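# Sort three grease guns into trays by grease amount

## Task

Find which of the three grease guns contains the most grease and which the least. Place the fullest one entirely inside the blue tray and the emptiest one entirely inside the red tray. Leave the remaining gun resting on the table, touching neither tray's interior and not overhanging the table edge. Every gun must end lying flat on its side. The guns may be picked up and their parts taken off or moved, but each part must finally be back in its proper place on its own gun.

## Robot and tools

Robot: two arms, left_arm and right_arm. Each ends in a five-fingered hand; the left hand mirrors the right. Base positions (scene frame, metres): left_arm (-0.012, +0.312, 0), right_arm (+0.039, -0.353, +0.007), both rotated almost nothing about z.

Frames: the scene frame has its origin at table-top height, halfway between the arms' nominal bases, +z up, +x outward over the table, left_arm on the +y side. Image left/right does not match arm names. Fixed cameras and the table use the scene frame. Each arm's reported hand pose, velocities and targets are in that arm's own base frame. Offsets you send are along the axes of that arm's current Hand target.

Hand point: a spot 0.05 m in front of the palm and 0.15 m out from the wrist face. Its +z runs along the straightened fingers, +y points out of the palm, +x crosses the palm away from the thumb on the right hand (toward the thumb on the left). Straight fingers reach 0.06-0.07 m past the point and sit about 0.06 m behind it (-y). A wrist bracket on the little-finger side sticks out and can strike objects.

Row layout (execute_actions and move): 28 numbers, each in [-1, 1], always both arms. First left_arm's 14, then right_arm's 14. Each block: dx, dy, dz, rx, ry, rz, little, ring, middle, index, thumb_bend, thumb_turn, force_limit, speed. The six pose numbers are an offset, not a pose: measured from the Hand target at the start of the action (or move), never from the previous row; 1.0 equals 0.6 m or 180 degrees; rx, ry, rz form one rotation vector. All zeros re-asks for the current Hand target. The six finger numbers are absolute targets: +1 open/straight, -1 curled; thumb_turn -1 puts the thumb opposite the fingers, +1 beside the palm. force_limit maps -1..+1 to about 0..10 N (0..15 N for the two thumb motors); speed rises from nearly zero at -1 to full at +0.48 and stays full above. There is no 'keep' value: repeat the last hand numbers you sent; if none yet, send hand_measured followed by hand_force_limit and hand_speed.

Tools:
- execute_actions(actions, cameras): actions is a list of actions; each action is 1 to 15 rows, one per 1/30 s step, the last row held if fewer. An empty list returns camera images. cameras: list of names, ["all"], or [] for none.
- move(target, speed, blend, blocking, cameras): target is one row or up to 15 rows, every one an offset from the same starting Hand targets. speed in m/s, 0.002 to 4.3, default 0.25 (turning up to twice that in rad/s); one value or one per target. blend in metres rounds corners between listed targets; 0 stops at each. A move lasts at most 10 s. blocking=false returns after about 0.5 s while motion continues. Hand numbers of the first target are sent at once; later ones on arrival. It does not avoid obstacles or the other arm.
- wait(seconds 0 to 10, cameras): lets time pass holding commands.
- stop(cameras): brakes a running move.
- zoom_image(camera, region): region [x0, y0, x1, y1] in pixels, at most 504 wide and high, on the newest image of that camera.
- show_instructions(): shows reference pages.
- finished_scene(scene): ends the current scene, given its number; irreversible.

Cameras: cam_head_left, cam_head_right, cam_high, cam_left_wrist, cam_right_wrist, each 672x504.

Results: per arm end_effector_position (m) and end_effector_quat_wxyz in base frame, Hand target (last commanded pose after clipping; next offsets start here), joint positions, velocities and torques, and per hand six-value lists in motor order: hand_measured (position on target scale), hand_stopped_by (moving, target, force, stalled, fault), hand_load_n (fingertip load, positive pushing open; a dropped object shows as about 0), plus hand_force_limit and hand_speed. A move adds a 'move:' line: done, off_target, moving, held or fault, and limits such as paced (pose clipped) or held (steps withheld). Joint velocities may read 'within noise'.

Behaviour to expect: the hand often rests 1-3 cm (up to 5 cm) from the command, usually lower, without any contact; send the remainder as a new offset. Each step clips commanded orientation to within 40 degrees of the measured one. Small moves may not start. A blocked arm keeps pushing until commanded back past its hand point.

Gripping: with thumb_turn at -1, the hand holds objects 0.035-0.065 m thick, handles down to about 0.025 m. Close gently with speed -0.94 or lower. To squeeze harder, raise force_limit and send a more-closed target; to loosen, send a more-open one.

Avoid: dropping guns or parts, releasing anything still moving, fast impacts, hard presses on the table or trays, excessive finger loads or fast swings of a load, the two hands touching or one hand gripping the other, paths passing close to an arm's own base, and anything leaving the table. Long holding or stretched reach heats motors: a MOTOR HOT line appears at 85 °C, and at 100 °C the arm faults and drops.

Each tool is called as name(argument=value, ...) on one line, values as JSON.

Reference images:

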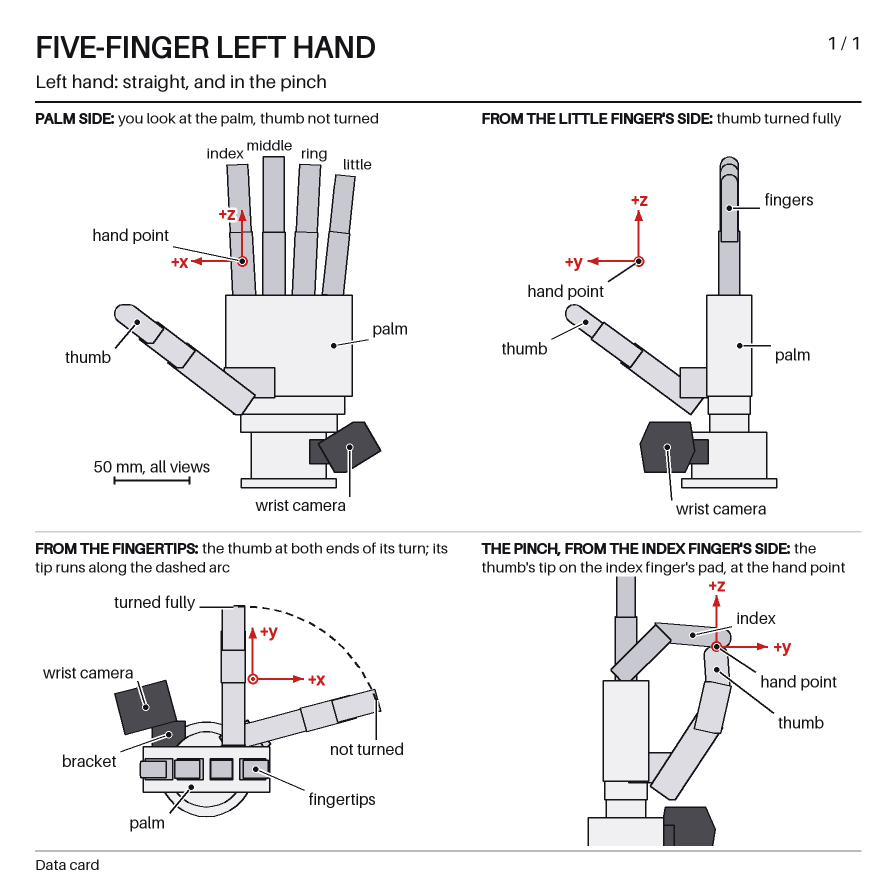

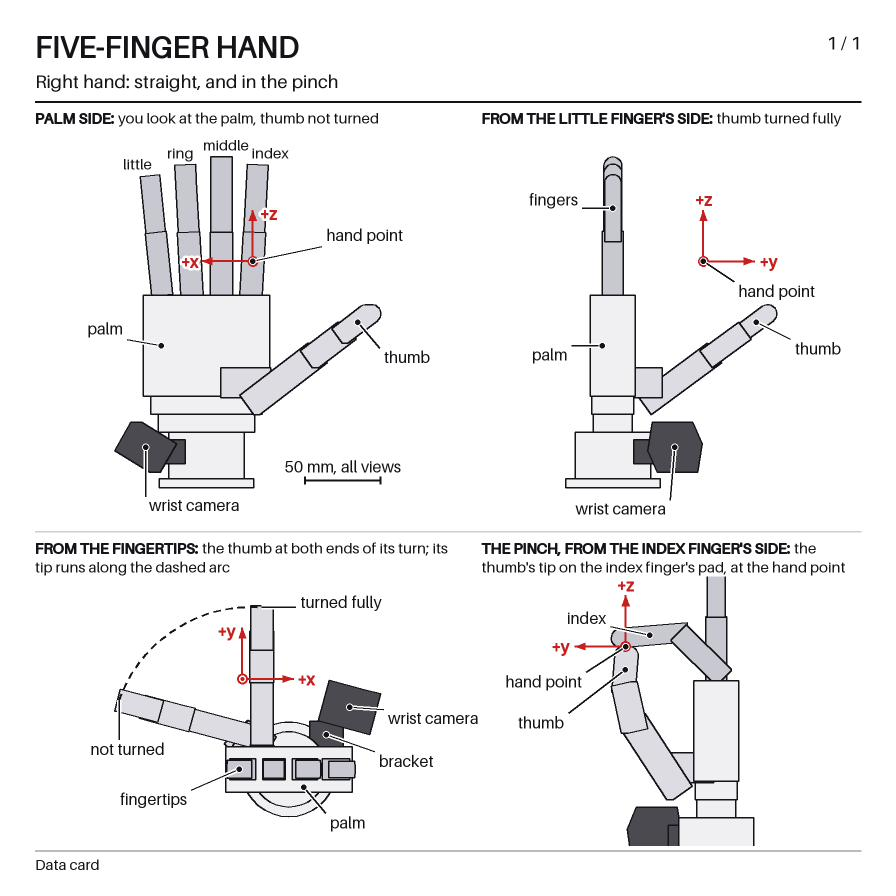

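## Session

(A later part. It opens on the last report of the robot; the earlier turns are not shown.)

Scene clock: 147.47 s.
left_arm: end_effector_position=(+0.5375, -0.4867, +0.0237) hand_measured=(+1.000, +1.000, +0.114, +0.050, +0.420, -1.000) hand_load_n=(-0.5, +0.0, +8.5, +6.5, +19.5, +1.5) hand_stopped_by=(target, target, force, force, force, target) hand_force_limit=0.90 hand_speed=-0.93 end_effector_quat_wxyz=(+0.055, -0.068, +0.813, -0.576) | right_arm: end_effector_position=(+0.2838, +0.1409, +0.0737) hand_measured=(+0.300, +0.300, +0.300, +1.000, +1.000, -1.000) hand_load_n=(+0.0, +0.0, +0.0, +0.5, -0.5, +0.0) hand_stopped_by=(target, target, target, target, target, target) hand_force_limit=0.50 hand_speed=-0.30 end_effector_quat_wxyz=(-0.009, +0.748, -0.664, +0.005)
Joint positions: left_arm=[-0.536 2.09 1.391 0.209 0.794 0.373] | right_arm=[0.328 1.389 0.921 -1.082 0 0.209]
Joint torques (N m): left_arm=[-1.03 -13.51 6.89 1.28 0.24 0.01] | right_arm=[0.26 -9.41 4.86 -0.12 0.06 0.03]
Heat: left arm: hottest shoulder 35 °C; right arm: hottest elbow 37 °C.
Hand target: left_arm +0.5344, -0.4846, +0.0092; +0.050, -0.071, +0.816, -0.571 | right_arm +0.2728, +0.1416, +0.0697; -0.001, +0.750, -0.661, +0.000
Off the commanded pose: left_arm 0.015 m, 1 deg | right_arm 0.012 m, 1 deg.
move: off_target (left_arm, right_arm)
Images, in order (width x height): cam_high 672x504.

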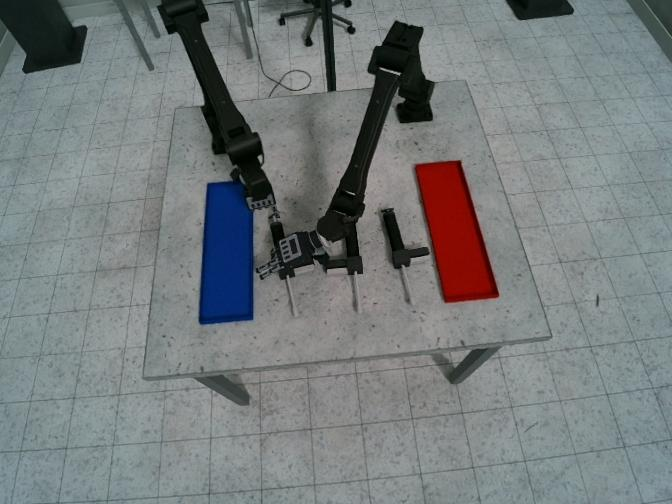

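move(target=[0,0,0,0,0,0,1,1,-0.5,-0.5,-0.4,-1,0.9,-0.93,0,0.0333,0.0,0,0,0,0.3,0.3,0.3,1,1,-1,0.5,-0.3], speed=0.06, cameras=["cam_high"])

zoom_image(camera="cam_high", region=[250, 185, 310, 245])

Scene clock: 148.47 s.
left_arm: end_effector_position=(+0.5375, -0.4867, +0.0237) hand_measured=(+1.000, +1.000, +0.114, +0.050, +0.420, -1.000) hand_load_n=(+0.0, +0.0, +8.5, +6.0, +19.5, +1.5) hand_stopped_by=(target, target, force, force, force, target) hand_force_limit=0.90 hand_speed=-0.93 end_effector_quat_wxyz=(+0.054, -0.068, +0.812, -0.576) | right_arm: end_effector_position=(+0.2641, +0.1387, +0.0733) hand_measured=(+0.300, +0.300, +0.300, +1.000, +1.000, -1.000) hand_load_n=(+0.0, +0.0, +0.0, +0.5, +0.0, +0.0) hand_stopped_by=(target, target, target, target, target, target) hand_force_limit=0.50 hand_speed=-0.30 end_effector_quat_wxyz=(-0.009, +0.748, -0.664, +0.005)
Joint positions: left_arm=[-0.536 2.09 1.391 0.209 0.794 0.373] | right_arm=[0.34 1.338 0.871 -1.082 0.001 0.221]
Joint torques (N m): left_arm=[-1.03 -13.98 6.93 1.33 0.22 -0.01] | right_arm=[0.32 -8.53 4.9 -0.2 0.03 0.04]
Heat: left arm: hottest shoulder 35 °C; right arm: hottest elbow 37 °C.
Hand target: left_arm +0.5344, -0.4846, +0.0092; +0.050, -0.071, +0.816, -0.571 | right_arm +0.2529, +0.1391, +0.0696; -0.001, +0.750, -0.661, +0.000
Off the commanded pose: left_arm 0.015 m, 1 deg | right_arm 0.012 m, 1 deg.
move: off_target (left_arm, right_arm)
Images, in order (width x height): cam_high 672x504.

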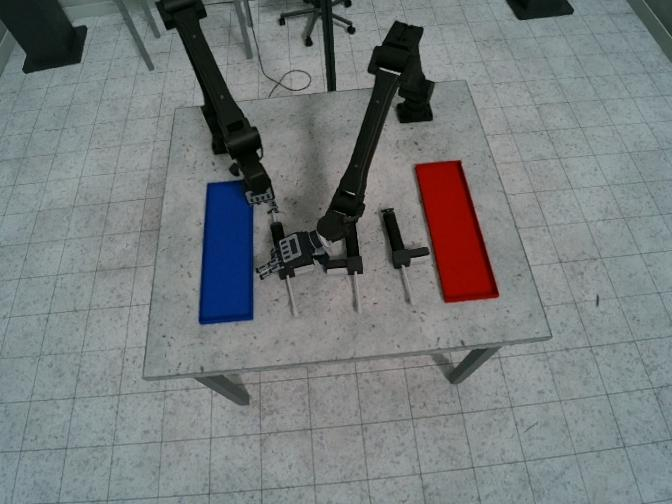

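Scaled by 8.400.

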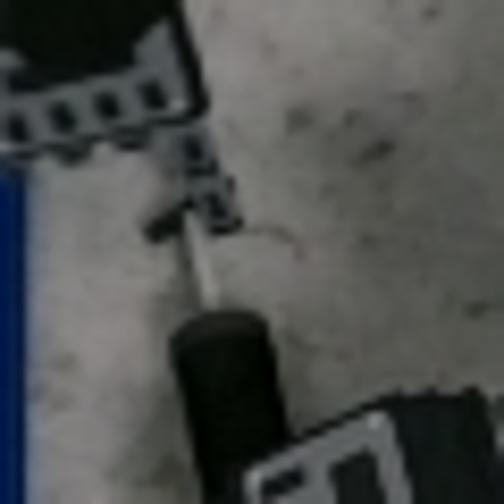

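move(target=[0,0,0,0,0,0,1,1,-0.5,-0.5,-0.4,-1,0.9,-0.93,0,0.0333,0.0,0,0,0,0.3,0.3,0.3,1,1,-1,0.5,-0.3], speed=0.06, cameras=["cam_high"])

zoom_image(camera="cam_high", region=[250, 185, 310, 245])

Scene clock: 149.47 s.
left_arm: end_effector_position=(+0.5374, -0.4867, +0.0238) hand_measured=(+1.000, +1.000, +0.114, +0.050, +0.420, -1.000) hand_load_n=(+0.0, +0.0, +8.5, +6.0, +19.5, +1.0) hand_stopped_by=(target, target, force, force, force, target) hand_force_limit=0.90 hand_speed=-0.93 end_effector_quat_wxyz=(+0.054, -0.068, +0.812, -0.576) | right_arm: end_effector_position=(+0.2454, +0.1367, +0.0730) hand_measured=(+0.300, +0.300, +0.300, +1.000, +1.000, -1.000) hand_load_n=(+0.0, +0.5, +0.0, +0.0, +0.0, +0.0) hand_stopped_by=(target, target, target, target, target, target) hand_force_limit=0.50 hand_speed=-0.30 end_effector_quat_wxyz=(-0.011, +0.748, -0.664, +0.007)
Joint positions: left_arm=[-0.536 2.09 1.391 0.209 0.795 0.373] | right_arm=[0.354 1.285 0.822 -1.082 0.001 0.235]
Joint torques (N m): left_arm=[-0.79 -13.45 6.97 1.29 0.21 -0.02] | right_arm=[0.32 -7.65 4.94 -0.38 0 0.01]
Heat: left arm: hottest shoulder 35 °C; right arm: hottest elbow 37 °C.
Hand target: left_arm +0.5344, -0.4846, +0.0092; +0.050, -0.071, +0.816, -0.571 | right_arm +0.2330, +0.1367, +0.0697; -0.001, +0.750, -0.661, +0.000
Off the commanded pose: left_arm 0.015 m, 1 deg | right_arm 0.013 m, 1 deg.
move: off_target (left_arm, right_arm)
Images, in order (width x height): cam_high 672x504.

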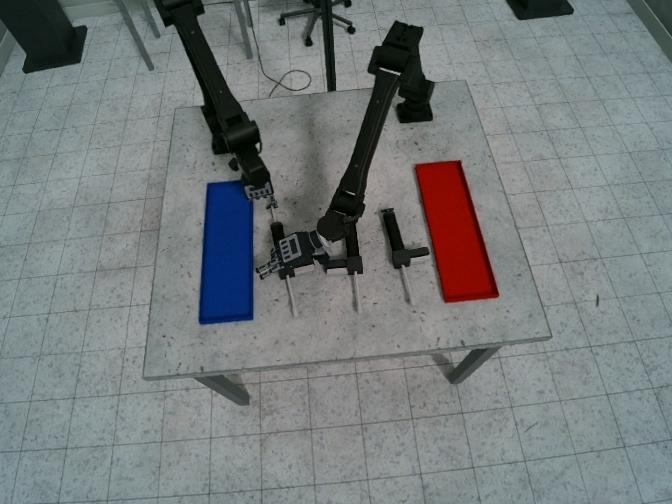

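Scaled by 8.400.

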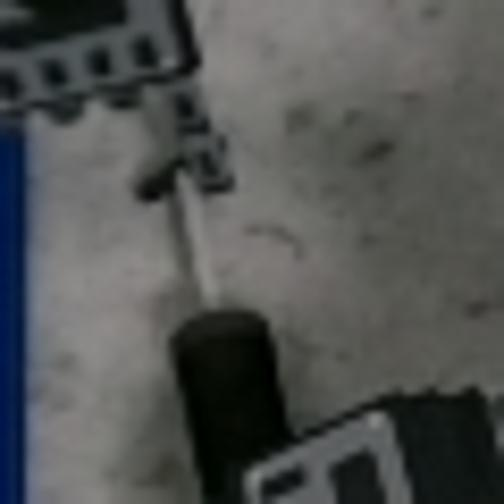

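move(target=[0,0,0,0,0,0,1,1,-0.5,-0.5,-0.4,-1,0.9,-0.93,0,0.0267,0.0,0,0,0,0.3,0.3,0.3,1,1,-1,0.5,-0.3], speed=0.06, cameras=["cam_high"])

zoom_image(camera="cam_high", region=[250, 185, 310, 245])

Scene clock: 150.43 s.
left_arm: end_effector_position=(+0.5373, -0.4867, +0.0238) hand_measured=(+1.000, +1.000, +0.114, +0.050, +0.420, -1.000) hand_load_n=(+0.0, +0.0, +9.0, +5.5, +19.5, +0.5) hand_stopped_by=(target, target, force, force, force, target) hand_force_limit=0.90 hand_speed=-0.93 end_effector_quat_wxyz=(+0.054, -0.068, +0.812, -0.577) | right_arm: end_effector_position=(+0.2313, +0.1352, +0.0726) hand_measured=(+0.300, +0.300, +0.300, +1.000, +1.000, -1.000) hand_load_n=(+0.0, +0.0, +0.0, +0.5, +0.0, +0.0) hand_stopped_by=(target, target, target, target, target, target) hand_force_limit=0.50 hand_speed=-0.30 end_effector_quat_wxyz=(-0.013, +0.747, -0.664, +0.008)
Joint positions: left_arm=[-0.536 2.09 1.391 0.209 0.795 0.373] | right_arm=[0.365 1.242 0.785 -1.082 0.003 0.247]
Joint torques (N m): left_arm=[-1.14 -13.63 6.87 1.33 0.21 -0.01] | right_arm=[0.32 -7 5.01 -0.64 -0.03 0.03]
Heat: left arm: hottest shoulder 35 °C; right arm: hottest elbow 37 °C.
Hand target: left_arm +0.5344, -0.4846, +0.0092; +0.050, -0.071, +0.816, -0.571 | right_arm +0.2173, +0.1346, +0.0696; -0.001, +0.750, -0.661, +0.000
Off the commanded pose: left_arm 0.015 m, 1 deg | right_arm 0.014 m, 2 deg.
move: off_target (left_arm, right_arm)
Images, in order (width x height): cam_high 672x504.

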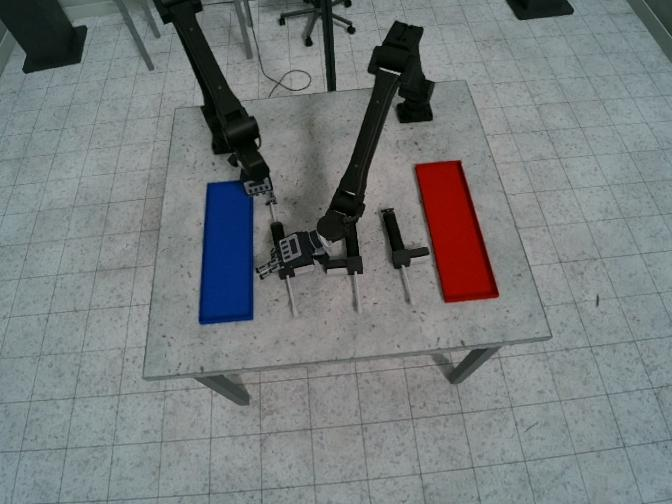

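Scaled by 8.400.

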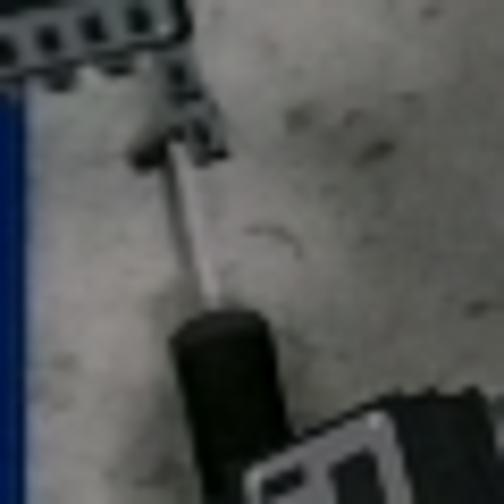

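move(target=[0,0,0,0,0,0,1,1,-0.5,-0.5,-0.4,-1,0.9,-0.93,0,0.0200,0.0,0,0,0,0.3,0.3,0.3,1,1,-1,0.5,-0.3], speed=0.06, cameras=["cam_high"])

zoom_image(camera="cam_high", region=[250, 185, 310, 245])

Scene clock: 151.50 s.
left_arm: end_effector_position=(+0.5372, -0.4868, +0.0238) hand_measured=(+1.000, +1.000, +0.114, +0.050, +0.420, -1.000) hand_load_n=(+0.0, +0.0, +9.5, +5.5, +20.0, +0.0) hand_stopped_by=(target, target, force, force, force, target) hand_force_limit=0.90 hand_speed=-0.93 end_effector_quat_wxyz=(+0.054, -0.068, +0.812, -0.577) | right_arm: end_effector_position=(+0.2208, +0.1343, +0.0722) hand_measured=(+0.300, +0.300, +0.300, +1.000, +1.000, -1.000) hand_load_n=(+0.0, +0.5, +0.0, +0.5, +0.0, -0.5) hand_stopped_by=(target, target, target, target, target, target) hand_force_limit=0.50 hand_speed=-0.30 end_effector_quat_wxyz=(-0.016, +0.747, -0.664, +0.010)
Joint positions: left_arm=[-0.536 2.09 1.391 0.209 0.796 0.373] | right_arm=[0.375 1.209 0.758 -1.082 0.003 0.258]
Joint torques (N m): left_arm=[-0.62 -13.68 6.89 1.28 0.17 -0.02] | right_arm=[0.32 -6.53 5.07 -0.88 -0.06 0.02]
Heat: left arm: hottest shoulder 35 °C; right arm: hottest elbow 37 °C.
Hand target: left_arm +0.5344, -0.4846, +0.0092; +0.050, -0.071, +0.816, -0.571 | right_arm +0.2053, +0.1330, +0.0695; -0.001, +0.750, -0.661, +0.000
Off the commanded pose: left_arm 0.015 m, 1 deg | right_arm 0.016 m, 2 deg.
move: off_target (left_arm, right_arm)
Images, in order (width x height): cam_high 672x504.

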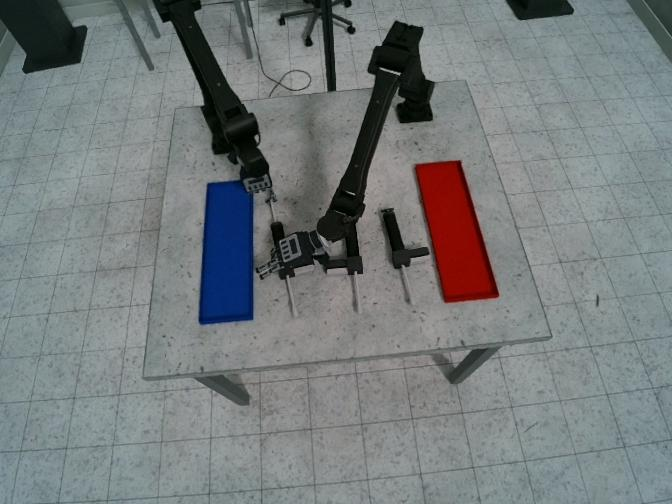

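Scaled by 8.400.

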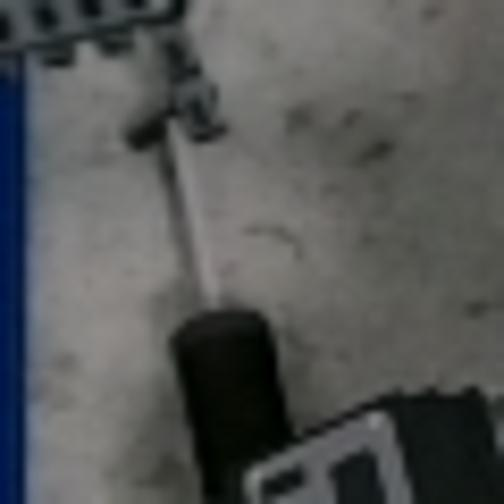

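move(target=[[0,0,0,0,0,0,1,1,-0.5,-0.5,-0.4,-1,0.9,-0.93,0,-0.0280,0.0,0,0,0,0.3,0.3,0.3,1,1,-1,0.5,-0.3],[0,0,0,0,0,0,1,1,-0.5,-0.5,-0.4,-1,0.9,-0.93,0,-0.0280,-0.11,0,0,0,0.3,0.3,1,1,1,-1,0.5,-0.3],[0,0,0,0,0,0,1,1,-0.5,-0.5,-0.4,-1,0.9,-0.93,0,0.045,-0.11,0,0,0,0.3,0.3,1,1,1,-1,0.5,-0.3]], speed=[0.06,0.12,0.15], cameras=["cam_high"])

zoom_image(camera="cam_high", region=[250, 185, 310, 245])

Scene clock: 157.27 s.
left_arm: end_effector_position=(+0.5363, -0.4868, +0.0238) hand_measured=(+1.000, +1.000, +0.114, +0.050, +0.420, -1.000) hand_load_n=(+0.0, +0.0, +8.0, +7.0, +19.0, +2.0) hand_stopped_by=(target, target, force, force, force, target) hand_force_limit=0.90 hand_speed=-0.93 end_effector_quat_wxyz=(+0.052, -0.067, +0.812, -0.577) | right_arm: end_effector_position=(+0.1867, +0.1302, +0.1387) hand_measured=(+0.300, +0.300, +1.000, +1.000, +1.000, -1.000) hand_load_n=(+0.0, +0.0, +0.0, +0.0, +0.0, +0.0) hand_stopped_by=(target, target, target, target, target, target) hand_force_limit=0.50 hand_speed=-0.30 end_effector_quat_wxyz=(-0.010, +0.752, -0.660, +0.005)
Joint positions: left_arm=[-0.536 2.09 1.39 0.209 0.8 0.373] | right_arm=[0.408 1.055 0.829 -1.322 0.001 0.278]
Joint torques (N m): left_arm=[-0.97 -13.86 7.08 1.33 0.02 -0.01] | right_arm=[-0.03 -4.54 5.89 -0.42 0.03 0.1]
Heat: left arm: hottest shoulder 35 °C; right arm: hottest elbow 37 °C.
Hand target: left_arm +0.5345, -0.4846, +0.0092; +0.050, -0.071, +0.816, -0.571 | right_arm +0.1783, +0.1295, +0.1355; -0.001, +0.750, -0.661, +0.000
Off the commanded pose: left_arm 0.015 m, 1 deg | right_arm 0.009 m, 1 deg.
move: off_target (left_arm); target 2's new numbers were sent with right_arm's hand 0.022 m and 2 deg from that target
Images, in order (width x height): cam_high 672x504.

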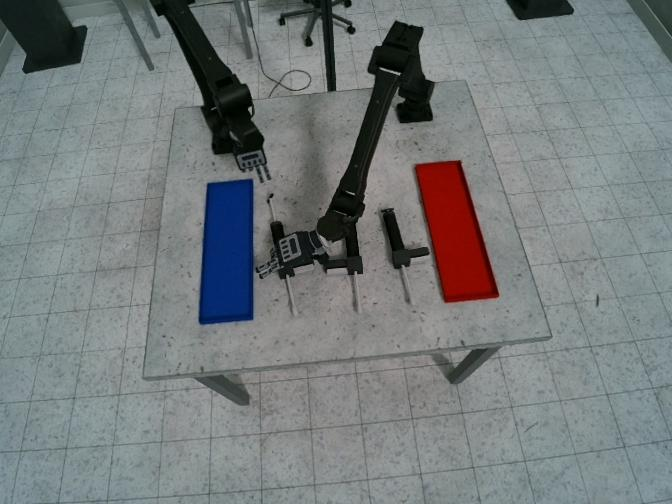

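Scaled by 8.400.

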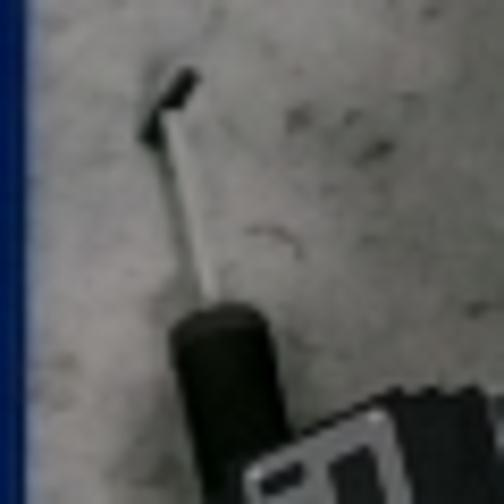

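zoom_image(camera="cam_high", region=[235, 160, 295, 220])

Scaled by 8.400.

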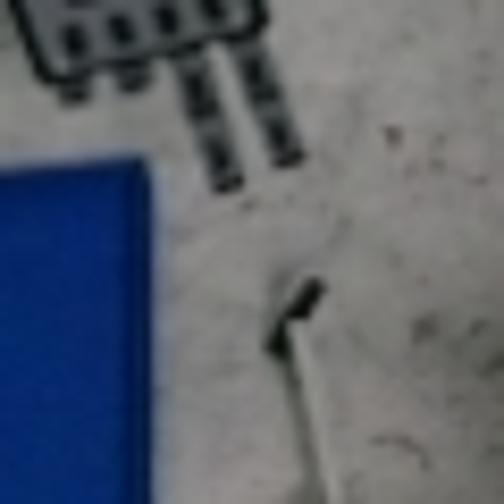

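move(target=[[0,0,0,0,0,0,1,1,-0.5,-0.5,-0.4,-1,0.9,-0.93,-0.0149,-0.0060,-0.01,0,0,0,0.3,0.3,1,1,1,-1,0.5,-0.3],[0,0,0,0,0,0,1,1,-0.5,-0.5,-0.4,-1,0.9,-0.93,-0.0149,-0.0060,0.1,0,0,0,0.3,0.3,1,1,1,-1,0.5,-0.3]], speed=0.12, cameras=["cam_high"])

zoom_image(camera="cam_high", region=[235, 160, 295, 220])

Scene clock: 159.43 s.
left_arm: end_effector_position=(+0.5363, -0.4868, +0.0238) hand_measured=(+1.000, +1.000, +0.114, +0.050, +0.420, -1.000) hand_load_n=(+0.5, +0.0, +8.5, +7.0, +19.0, +2.0) hand_stopped_by=(target, target, force, force, force, target) hand_force_limit=0.90 hand_speed=-0.93 end_effector_quat_wxyz=(+0.052, -0.067, +0.812, -0.577) | right_arm: end_effector_position=(+0.1843, +0.1376, +0.0824) hand_measured=(+0.300, +0.300, +1.000, +1.000, +1.000, -1.000) hand_load_n=(+0.0, +0.0, +0.0, +0.0, +0.0, +0.0) hand_stopped_by=(target, target, target, target, target, target) hand_force_limit=0.50 hand_speed=-0.30 end_effector_quat_wxyz=(-0.006, +0.751, -0.660, +0.003)
Joint positions: left_arm=[-0.536 2.09 1.39 0.209 0.8 0.373] | right_arm=[0.436 1.12 0.717 -1.154 0.001 0.306]
Joint torques (N m): left_arm=[-0.73 -13.39 6.95 1.35 0.01 -0.01] | right_arm=[-0.09 -3.6 5.57 0.59 0.03 0.11]
Heat: left arm: hottest shoulder 35 °C; right arm: hottest elbow 37 °C.
Hand target: left_arm +0.5345, -0.4846, +0.0092; +0.050, -0.071, +0.816, -0.571 | right_arm +0.1809, +0.1391, +0.0755; -0.001, +0.750, -0.661, +0.000
Off the commanded pose: left_arm 0.015 m, 1 deg | right_arm 0.008 m, 1 deg.
move: off_target (left_arm)
Images, in order (width x height): cam_high 672x504.

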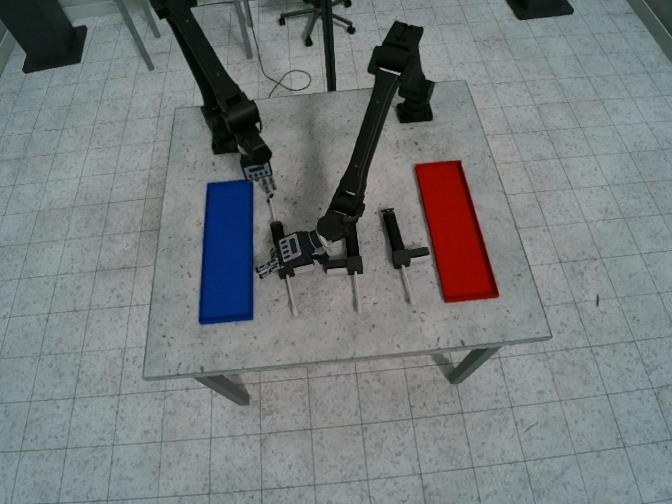

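Scaled by 8.400.

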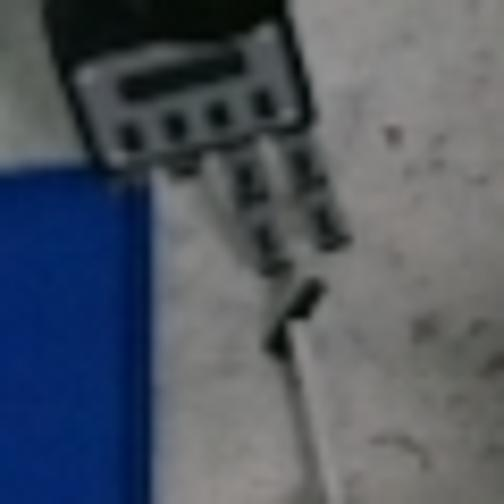

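move(target=[[0,0,0,0,0,0,1,1,-0.5,-0.5,-0.4,-1,0.9,-0.93,0,0,0.015,0,0,0,0.3,0.3,1,1,1,-1,0.5,-0.3],[0,0,0,0,0,0,1,1,-0.5,-0.5,-0.4,-1,0.9,-0.93,0,-0.1,0.015,0,0,0,0.3,0.3,1,1,1,-1,0.5,-0.3]], speed=0.08, cameras=["cam_high"])

zoom_image(camera="cam_high", region=[240, 175, 300, 235])

Scene clock: 161.73 s.
left_arm: end_effector_position=(+0.5363, -0.4868, +0.0238) hand_measured=(+1.000, +1.000, +0.114, +0.050, +0.420, -1.000) hand_load_n=(-0.5, +0.0, +8.5, +7.0, +19.0, +2.0) hand_stopped_by=(target, target, force, force, force, target) hand_force_limit=0.90 hand_speed=-0.93 end_effector_quat_wxyz=(+0.052, -0.067, +0.812, -0.577) | right_arm: end_effector_position=(+0.2043, +0.1385, +0.0659) hand_measured=(+0.300, +0.300, +0.998, +1.000, +1.000, -1.000) hand_load_n=(+0.0, +0.0, -11.5, -0.5, +0.0, +0.0) hand_stopped_by=(target, target, target, target, target, target) hand_force_limit=0.50 hand_speed=-0.30 end_effector_quat_wxyz=(+0.028, +0.754, -0.656, -0.021)
Joint positions: left_arm=[-0.536 2.09 1.39 0.209 0.8 0.373] | right_arm=[0.402 1.273 0.773 -1.14 -0.013 0.262]
Joint torques (N m): left_arm=[-0.91 -13.27 6.97 1.35 0.01 -0.01] | right_arm=[-2.02 -3.84 9.54 1.96 0.63 -0.03]
Heat: left arm: hottest shoulder 35 °C; right arm: hottest elbow 37 °C.
Hand target: left_arm +0.5344, -0.4846, +0.0092; +0.050, -0.071, +0.816, -0.571 | right_arm +0.2406, +0.1466, +0.0667; -0.001, +0.750, -0.661, +0.000
Off the commanded pose: left_arm 0.015 m, 1 deg | right_arm 0.037 m, 4 deg.
move: off_target (left_arm, right_arm)
Images, in order (width x height): cam_high 672x504.

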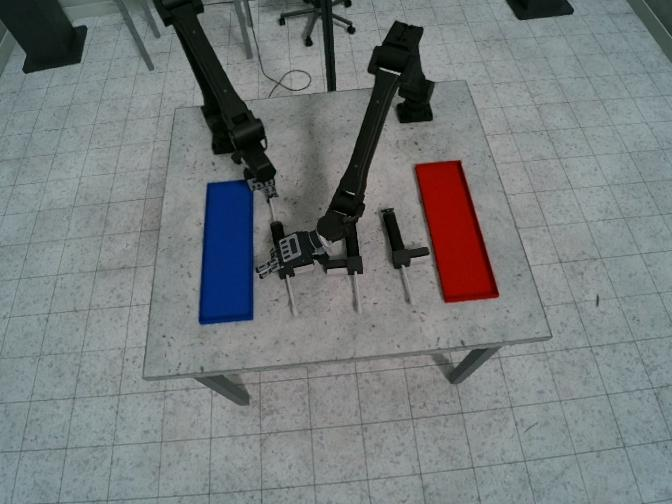

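Scaled by 8.400.

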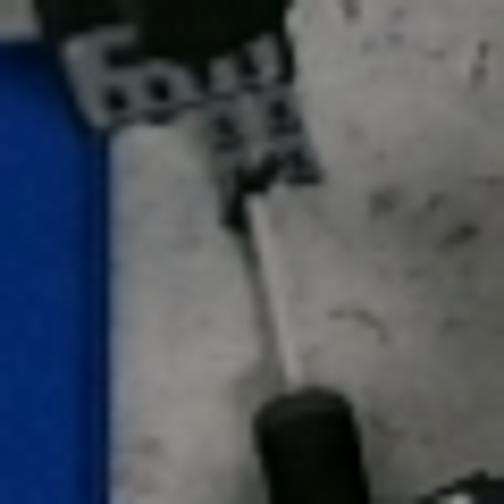

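move(target=[[0,0,0,0,0,0,1,1,-0.5,-0.5,-0.4,-1,0.9,-0.93,0,0.055,0,0,0,0.0250,0.3,0.3,1,1,1,-1,0.5,-0.3],[0,0,0,0,0,0,1,1,-0.5,-0.5,-0.4,-1,0.9,-0.93,0,0.0,0.0,0,0,0.0250,0.3,0.3,1,1,1,-1,0.5,-0.3]], speed=0.08, cameras=["cam_high"])

zoom_image(camera="cam_high", region=[240, 175, 300, 235])

Scene clock: 164.03 s.
left_arm: end_effector_position=(+0.5367, -0.4867, +0.0236) hand_measured=(+1.000, +1.000, +0.114, +0.050, +0.420, -1.000) hand_load_n=(+0.0, +0.0, +8.0, +7.5, +19.0, +2.5) hand_stopped_by=(target, target, force, force, force, target) hand_force_limit=0.90 hand_speed=-0.93 end_effector_quat_wxyz=(+0.053, -0.068, +0.812, -0.577) | right_arm: end_effector_position=(+0.2114, +0.1416, +0.0646) hand_measured=(+0.300, +0.300, +1.000, +1.000, +1.000, -1.000) hand_load_n=(+0.0, +0.0, -6.0, -1.5, +0.0, +0.0) hand_stopped_by=(target, target, target, target, target, target) hand_force_limit=0.50 hand_speed=-0.30 end_effector_quat_wxyz=(+0.017, +0.729, -0.685, -0.014)
Joint positions: left_arm=[-0.536 2.09 1.39 0.209 0.797 0.373] | right_arm=[0.391 1.263 0.766 -1.116 -0.011 0.329]
Joint torques (N m): left_arm=[-0.79 -13.68 6.94 1.35 0.09 -0.02] | right_arm=[-2.08 -3.55 9.37 1.17 0.52 -0.04]
Heat: left arm: hottest shoulder 35 °C; right arm: hottest elbow 37 °C.
Hand target: left_arm +0.5345, -0.4845, +0.0092; +0.050, -0.071, +0.816, -0.571 | right_arm +0.2406, +0.1466, +0.0667; -0.001, +0.724, -0.690, +0.000
Off the commanded pose: left_arm 0.015 m, 1 deg | right_arm 0.030 m, 3 deg.
move: off_target (left_arm, right_arm)
Images, in order (width x height): cam_high 672x504.

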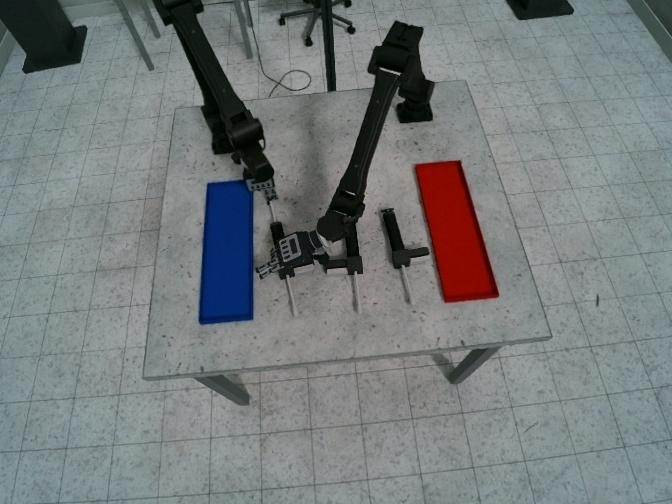

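Scaled by 8.400.

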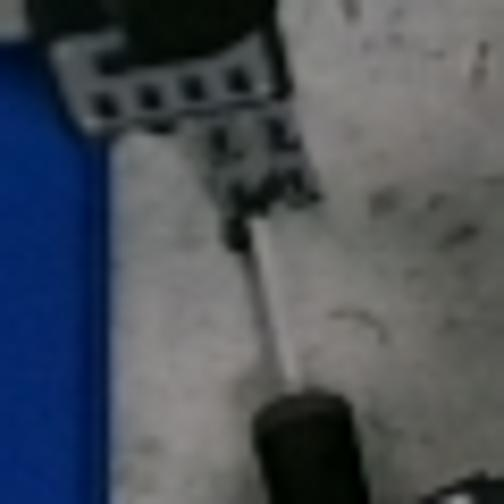

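move(target=[0,0,0,0,0,0,1,1,-0.5,-0.5,-0.4,-1,0.9,-0.93,0,-0.035,-0.01,0,0,0.01,0.3,0.3,1,1,1,-1,0.5,-0.3], speed=0.06, cameras=["cam_high"])

zoom_image(camera="cam_high", region=[240, 175, 300, 235])

Scene clock: 165.53 s.
left_arm: end_effector_position=(+0.5371, -0.4866, +0.0234) hand_measured=(+1.000, +1.000, +0.114, +0.050, +0.420, -1.000) hand_load_n=(+0.0, +0.0, +7.0, +9.5, +18.0, +5.0) hand_stopped_by=(target, target, force, force, force, target) hand_force_limit=0.90 hand_speed=-0.93 end_effector_quat_wxyz=(+0.054, -0.068, +0.813, -0.576) | right_arm: end_effector_position=(+0.2241, +0.1423, +0.0668) hand_measured=(+0.300, +0.300, +1.000, +1.000, +1.000, -1.000) hand_load_n=(+0.0, +0.0, -3.0, -2.0, +0.0, +0.0) hand_stopped_by=(target, target, target, target, target, target) hand_force_limit=0.50 hand_speed=-0.30 end_effector_quat_wxyz=(+0.028, +0.721, -0.692, -0.023)
Joint positions: left_arm=[-0.536 2.09 1.39 0.209 0.795 0.373] | right_arm=[0.37 1.314 0.812 -1.139 -0.018 0.329]
Joint torques (N m): left_arm=[-0.97 -13.74 6.94 1.28 0.2 -0.01] | right_arm=[-2.32 -5.36 10.06 1.36 0.77 0.06]
Heat: left arm: hottest shoulder 35 °C; right arm: hottest elbow 37 °C.
Hand target: left_arm +0.5344, -0.4845, +0.0092; +0.050, -0.071, +0.816, -0.571 | right_arm +0.2616, +0.1476, +0.0727; -0.001, +0.713, -0.701, +0.000
Off the commanded pose: left_arm 0.015 m, 1 deg | right_arm 0.038 m, 5 deg.
move: off_target (left_arm, right_arm)
Images, in order (width x height): cam_high 672x504.

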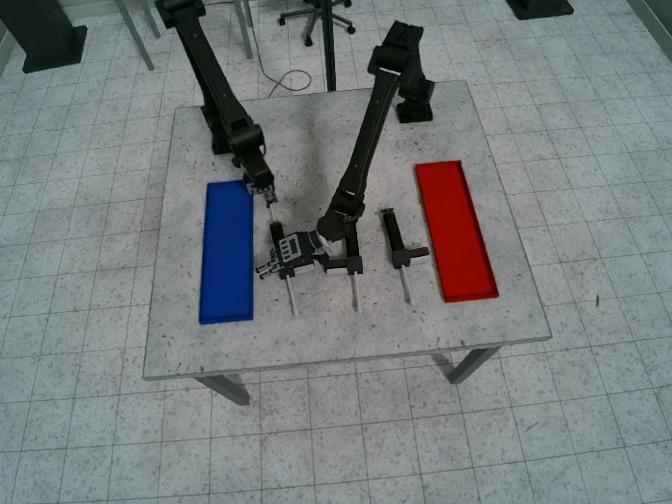

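Scaled by 8.400.

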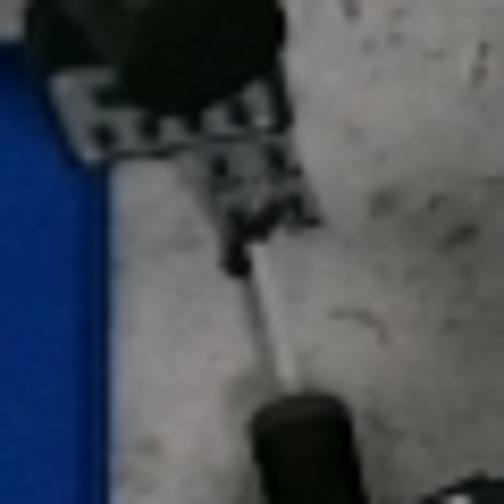

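move(target=[0,0,0,0,0,0,1,1,-0.5,-0.5,-0.4,-1,0.9,-0.93,-0.006,-0.0547,0.0,0,0,0,0.3,0.3,1,1,1,-1,0.5,-0.3], speed=0.06, cameras=["cam_high"])

zoom_image(camera="cam_high", region=[250, 185, 310, 245])

Scene clock: 167.80 s.
left_arm: end_effector_position=(+0.5374, -0.4865, +0.0234) hand_measured=(+1.000, +1.000, +0.114, +0.050, +0.420, -1.000) hand_load_n=(+0.0, +0.0, +6.5, +10.0, +18.0, +5.5) hand_stopped_by=(target, target, force, force, force, target) hand_force_limit=0.90 hand_speed=-0.93 end_effector_quat_wxyz=(+0.054, -0.070, +0.813, -0.576) | right_arm: end_effector_position=(+0.2584, +0.1469, +0.0670) hand_measured=(+0.300, +0.300, +1.000, +1.000, +1.000, -1.000) hand_load_n=(+0.0, +0.0, -1.5, -2.0, +0.0, +0.0) hand_stopped_by=(target, target, target, target, target, target) hand_force_limit=0.50 hand_speed=-0.30 end_effector_quat_wxyz=(+0.028, +0.717, -0.696, -0.021)
Joint positions: left_arm=[-0.536 2.09 1.39 0.21 0.793 0.372] | right_arm=[0.348 1.4 0.896 -1.135 -0.012 0.318]
Joint torques (N m): left_arm=[-0.91 -13.57 6.99 1.22 0.3 -0.01] | right_arm=[-2.14 -7.36 9.84 1.28 0.58 -0.04]
Heat: left arm: hottest shoulder 35 °C; right arm: hottest elbow 38 °C.
Hand target: left_arm +0.5345, -0.4844, +0.0092; +0.050, -0.071, +0.816, -0.571 | right_arm +0.2942, +0.1517, +0.0728; -0.001, +0.713, -0.701, +0.000
Off the commanded pose: left_arm 0.015 m, 1 deg | right_arm 0.037 m, 4 deg.
move: off_target (left_arm, right_arm)
Images, in order (width x height): cam_high 672x504.

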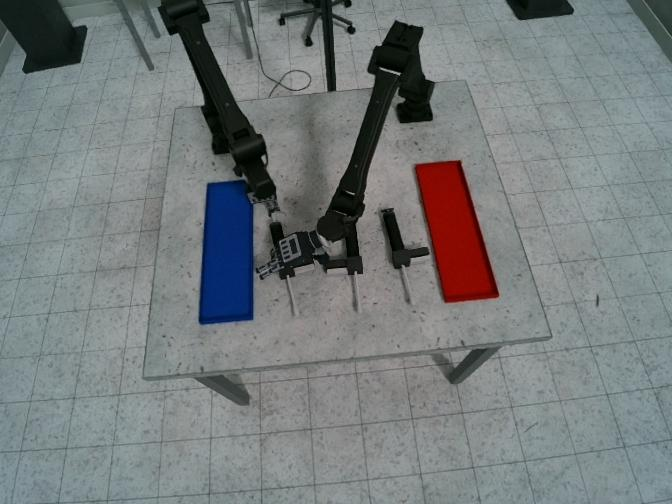

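Scaled by 8.400.

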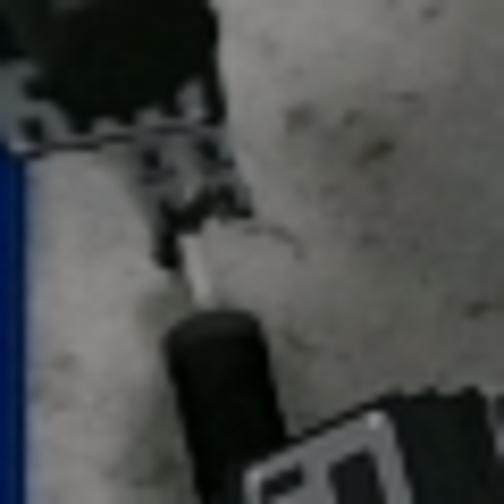

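move(target=[0,0,0,0,0,0,1,1,-0.5,-0.5,-0.4,-1,0.9,-0.93,-0.005,-0.0433,0.0,0,0,0,0.3,0.3,1,1,1,-1,0.5,-0.3], speed=0.06, cameras=["cam_high"])

zoom_image(camera="cam_high", region=[250, 185, 310, 245])

Scene clock: 168.87 s.
left_arm: end_effector_position=(+0.5374, -0.4865, +0.0234) hand_measured=(+1.000, +1.000, +0.114, +0.050, +0.420, -1.000) hand_load_n=(+0.0, +0.0, +7.0, +9.5, +18.5, +4.5) hand_stopped_by=(target, target, force, force, force, target) hand_force_limit=0.90 hand_speed=-0.93 end_effector_quat_wxyz=(+0.054, -0.070, +0.813, -0.576) | right_arm: end_effector_position=(+0.2851, +0.1512, +0.0671) hand_measured=(+0.300, +0.300, +1.000, +1.000, +1.000, -1.000) hand_load_n=(+0.0, +0.0, -1.0, -2.0, +0.0, -0.5) hand_stopped_by=(target, target, target, target, target, target) hand_force_limit=0.50 hand_speed=-0.30 end_effector_quat_wxyz=(+0.026, +0.717, -0.697, -0.020)
Joint positions: left_arm=[-0.536 2.09 1.39 0.21 0.793 0.372] | right_arm=[0.335 1.464 0.964 -1.135 -0.011 0.305]
Joint torques (N m): left_arm=[-0.62 -13.33 7.01 1.31 0.29 0.01] | right_arm=[-2.08 -7.77 9.96 1.14 0.53 -0.04]
Heat: left arm: hottest shoulder 35 °C; right arm: hottest elbow 38 °C.
Hand target: left_arm +0.5346, -0.4844, +0.0092; +0.050, -0.071, +0.816, -0.571 | right_arm +0.3201, +0.1552, +0.0729; -0.001, +0.713, -0.701, +0.000
Off the commanded pose: left_arm 0.015 m, 1 deg | right_arm 0.036 m, 4 deg.
move: off_target (left_arm, right_arm)
Images, in order (width x height): cam_high 672x504.

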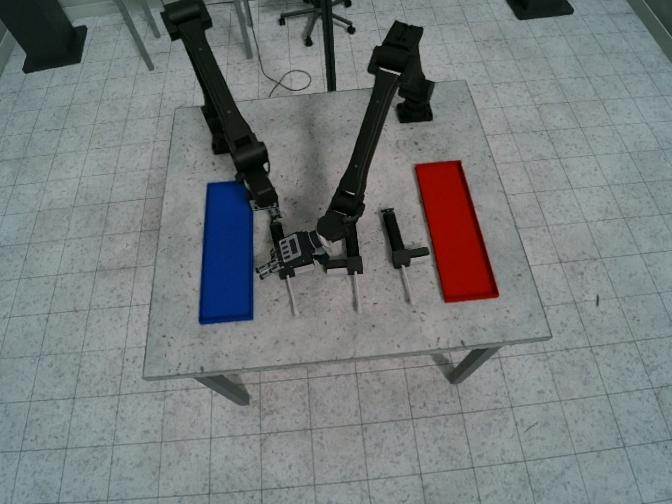

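Scaled by 8.400.

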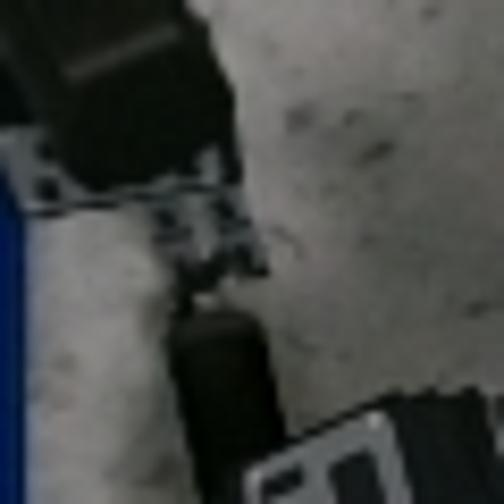

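move(target=[0,0,0,0,0,0,1,1,-0.5,-0.5,-0.4,-1,0.9,-0.93,-0.002,-0.0167,0.0,0,0,0,0.3,0.3,1,1,1,-1,0.5,-0.3], speed=0.04, cameras=["cam_high"])

zoom_image(camera="cam_high", region=[250, 185, 310, 245])

Scene clock: 169.83 s.
left_arm: end_effector_position=(+0.5376, -0.4865, +0.0233) hand_measured=(+1.000, +1.000, +0.114, +0.050, +0.420, -1.000) hand_load_n=(+0.0, -0.5, +7.5, +9.0, +18.5, +4.5) hand_stopped_by=(target, target, force, force, force, target) hand_force_limit=0.90 hand_speed=-0.93 end_effector_quat_wxyz=(+0.055, -0.070, +0.813, -0.576) | right_arm: end_effector_position=(+0.2921, +0.1520, +0.0670) hand_measured=(+0.300, +0.300, +1.000, +1.000, +1.000, -1.000) hand_load_n=(+0.0, +0.0, -3.0, -3.0, +0.0, +0.0) hand_stopped_by=(target, target, target, target, target, target) hand_force_limit=0.50 hand_speed=-0.30 end_effector_quat_wxyz=(+0.026, +0.718, -0.695, -0.019)
Joint positions: left_arm=[-0.536 2.09 1.39 0.21 0.792 0.372] | right_arm=[0.331 1.481 0.982 -1.135 -0.011 0.297]
Joint torques (N m): left_arm=[-0.91 -13.39 6.97 1.24 0.32 -0.01] | right_arm=[-2.2 -7.77 10.59 1.02 0.51 -0.01]
Heat: left arm: hottest shoulder 35 °C; right arm: hottest elbow 38 °C.
Hand target: left_arm +0.5345, -0.4844, +0.0092; +0.050, -0.071, +0.816, -0.571 | right_arm +0.3301, +0.1565, +0.0729; -0.001, +0.713, -0.701, +0.000
Off the commanded pose: left_arm 0.015 m, 1 deg | right_arm 0.039 m, 4 deg.
move: off_target (left_arm, right_arm)
Images, in order (width x height): cam_high 672x504.

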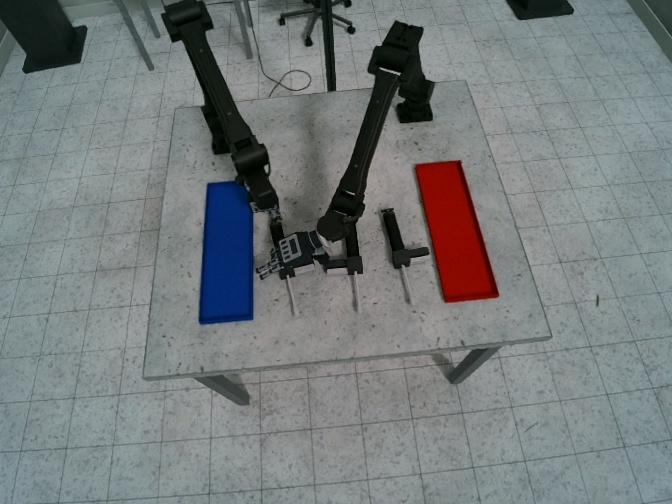

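Scaled by 8.400.

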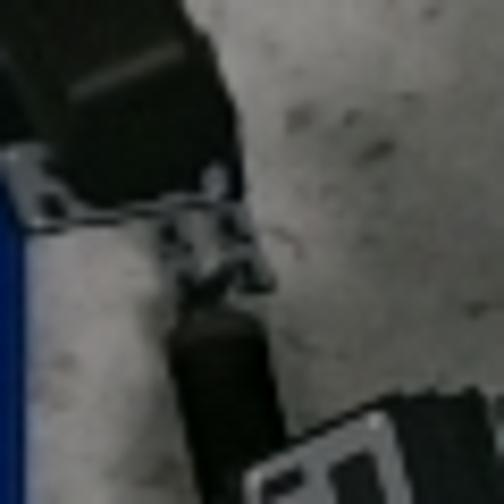

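move(target=[0,0,0,0,0,0,1,1,-0.5,-0.5,-0.4,-1,0.9,-0.93,-0.002,-0.0133,0.0,0,0,0,0.3,0.3,1,1,1,-1,0.5,-0.3], speed=0.04, cameras=["cam_high"])

zoom_image(camera="cam_high", region=[250, 185, 310, 245])

Scene clock: 170.83 s.
left_arm: end_effector_position=(+0.5389, -0.4864, +0.0234) hand_measured=(+1.000, +1.000, +0.114, +0.050, +0.420, -1.000) hand_load_n=(+0.0, +0.0, +7.0, +9.0, +18.5, +4.5) hand_stopped_by=(target, target, force, force, force, target) hand_force_limit=0.90 hand_speed=-0.93 end_effector_quat_wxyz=(+0.057, -0.071, +0.813, -0.576) | right_arm: end_effector_position=(+0.2964, +0.1530, +0.0675) hand_measured=(+0.300, +0.300, +1.000, +1.000, +1.000, -1.000) hand_load_n=(+0.0, +0.0, -4.0, -3.5, +0.0, +0.0) hand_stopped_by=(target, target, target, target, target, target) hand_force_limit=0.50 hand_speed=-0.30 end_effector_quat_wxyz=(+0.029, +0.721, -0.692, -0.021)
Joint positions: left_arm=[-0.536 2.09 1.39 0.212 0.787 0.372] | right_arm=[0.331 1.498 1.001 -1.145 -0.011 0.29]
Joint torques (N m): left_arm=[-0.79 -13.22 7.09 1.06 0.57 -0.02] | right_arm=[-2.43 -7.82 10.82 1.25 0.51 0.05]
Heat: left arm: hottest shoulder 35 °C; right arm: hottest elbow 38 °C.
Hand target: left_arm +0.5345, -0.4845, +0.0092; +0.050, -0.071, +0.816, -0.571 | right_arm +0.3381, +0.1579, +0.0728; -0.001, +0.713, -0.701, +0.000
Off the commanded pose: left_arm 0.015 m, 1 deg | right_arm 0.042 m, 4 deg.
move: off_target (left_arm, right_arm)
Images, in order (width x height): cam_high 672x504.

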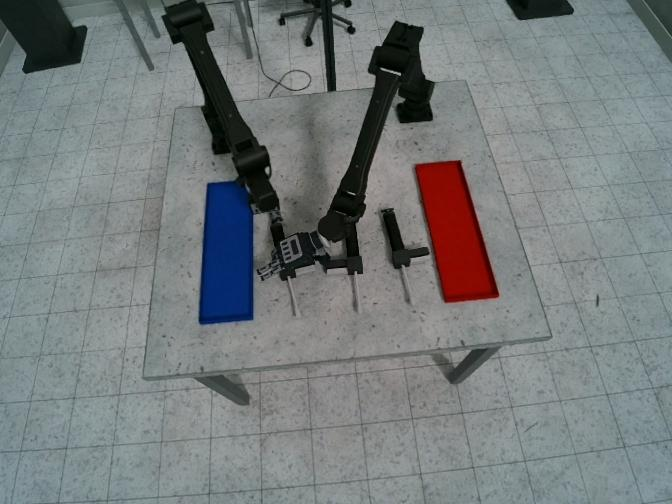

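Scaled by 8.400.

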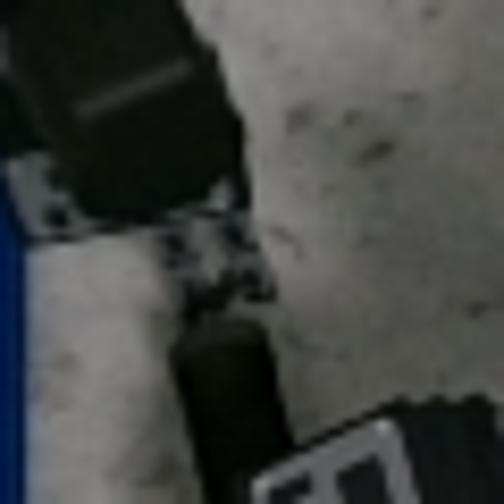

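move(target=[[0,0,0,0,0,0,1,1,-0.5,-0.5,-0.4,-1,0.9,-0.93,0,0.0967,0,0,0,0,0.3,0.3,1,1,1,-1,0.5,-0.3],[0,0,0,0,0,0,1,1,-0.5,-0.5,-0.4,-1,0.9,-0.93,0,0.11,-0.18,0,0,0,0.3,0.3,1,1,1,-1,0.5,-0.3]], speed=[0.12,0.2], blend=0.01, cameras=["cam_high","cam_left_wrist"])

zoom_image(camera="cam_high", region=[250, 185, 310, 245])

Scene clock: 172.73 s.
left_arm: end_effector_position=(+0.5387, -0.4863, +0.0235) hand_measured=(+1.000, +1.000, +0.114, +0.050, +0.420, -1.000) hand_load_n=(+0.0, +0.0, +8.5, +6.0, +19.5, +1.5) hand_stopped_by=(target, target, force, force, force, target) hand_force_limit=0.90 hand_speed=-0.93 end_effector_quat_wxyz=(+0.057, -0.070, +0.812, -0.576) | right_arm: end_effector_position=(+0.2604, +0.1494, +0.1673) hand_measured=(+0.300, +0.300, +1.000, +1.000, +1.000, -1.000) hand_load_n=(+0.0, +0.0, +0.0, +0.0, +0.0, +0.0) hand_stopped_by=(target, target, target, target, target, target) hand_force_limit=0.50 hand_speed=-0.30 end_effector_quat_wxyz=(+0.010, +0.714, -0.700, -0.007)
Joint positions: left_arm=[-0.536 2.09 1.39 0.212 0.788 0.372] | right_arm=[0.356 1.273 1.066 -1.389 -0.004 0.337]
Joint torques (N m): left_arm=[-0.73 -13.68 7.02 1.18 0.45 0.01] | right_arm=[-0.03 -7.18 10.04 -0.57 0.19 0.11]
Heat: left arm: hottest shoulder 35 °C; right arm: hottest elbow 38 °C.
Hand target: left_arm +0.5345, -0.4845, +0.0092; +0.050, -0.071, +0.816, -0.571 | right_arm +0.2721, +0.1566, +0.1808; -0.001, +0.713, -0.701, +0.000
Off the commanded pose: left_arm 0.015 m, 1 deg | right_arm 0.019 m, 2 deg.
move: off_target (left_arm, right_arm)
Images, in order (width x height): cam_high 672x504, cam_left_wrist 672x504.

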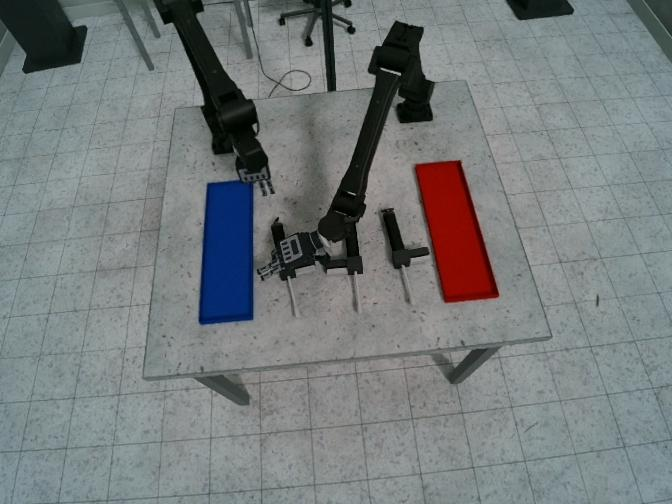

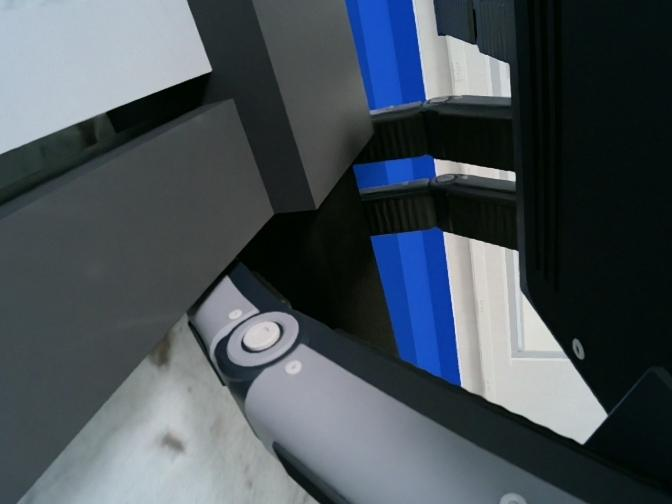

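Scaled by 8.400.

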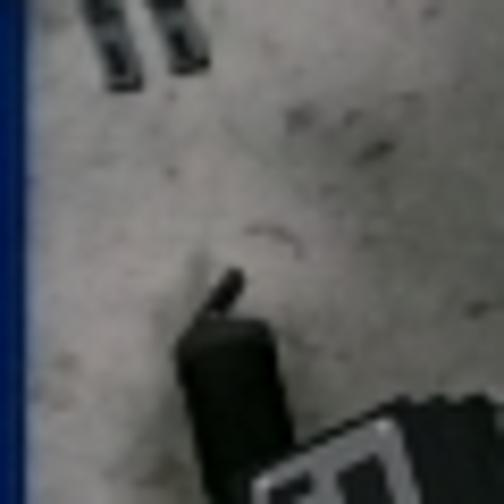

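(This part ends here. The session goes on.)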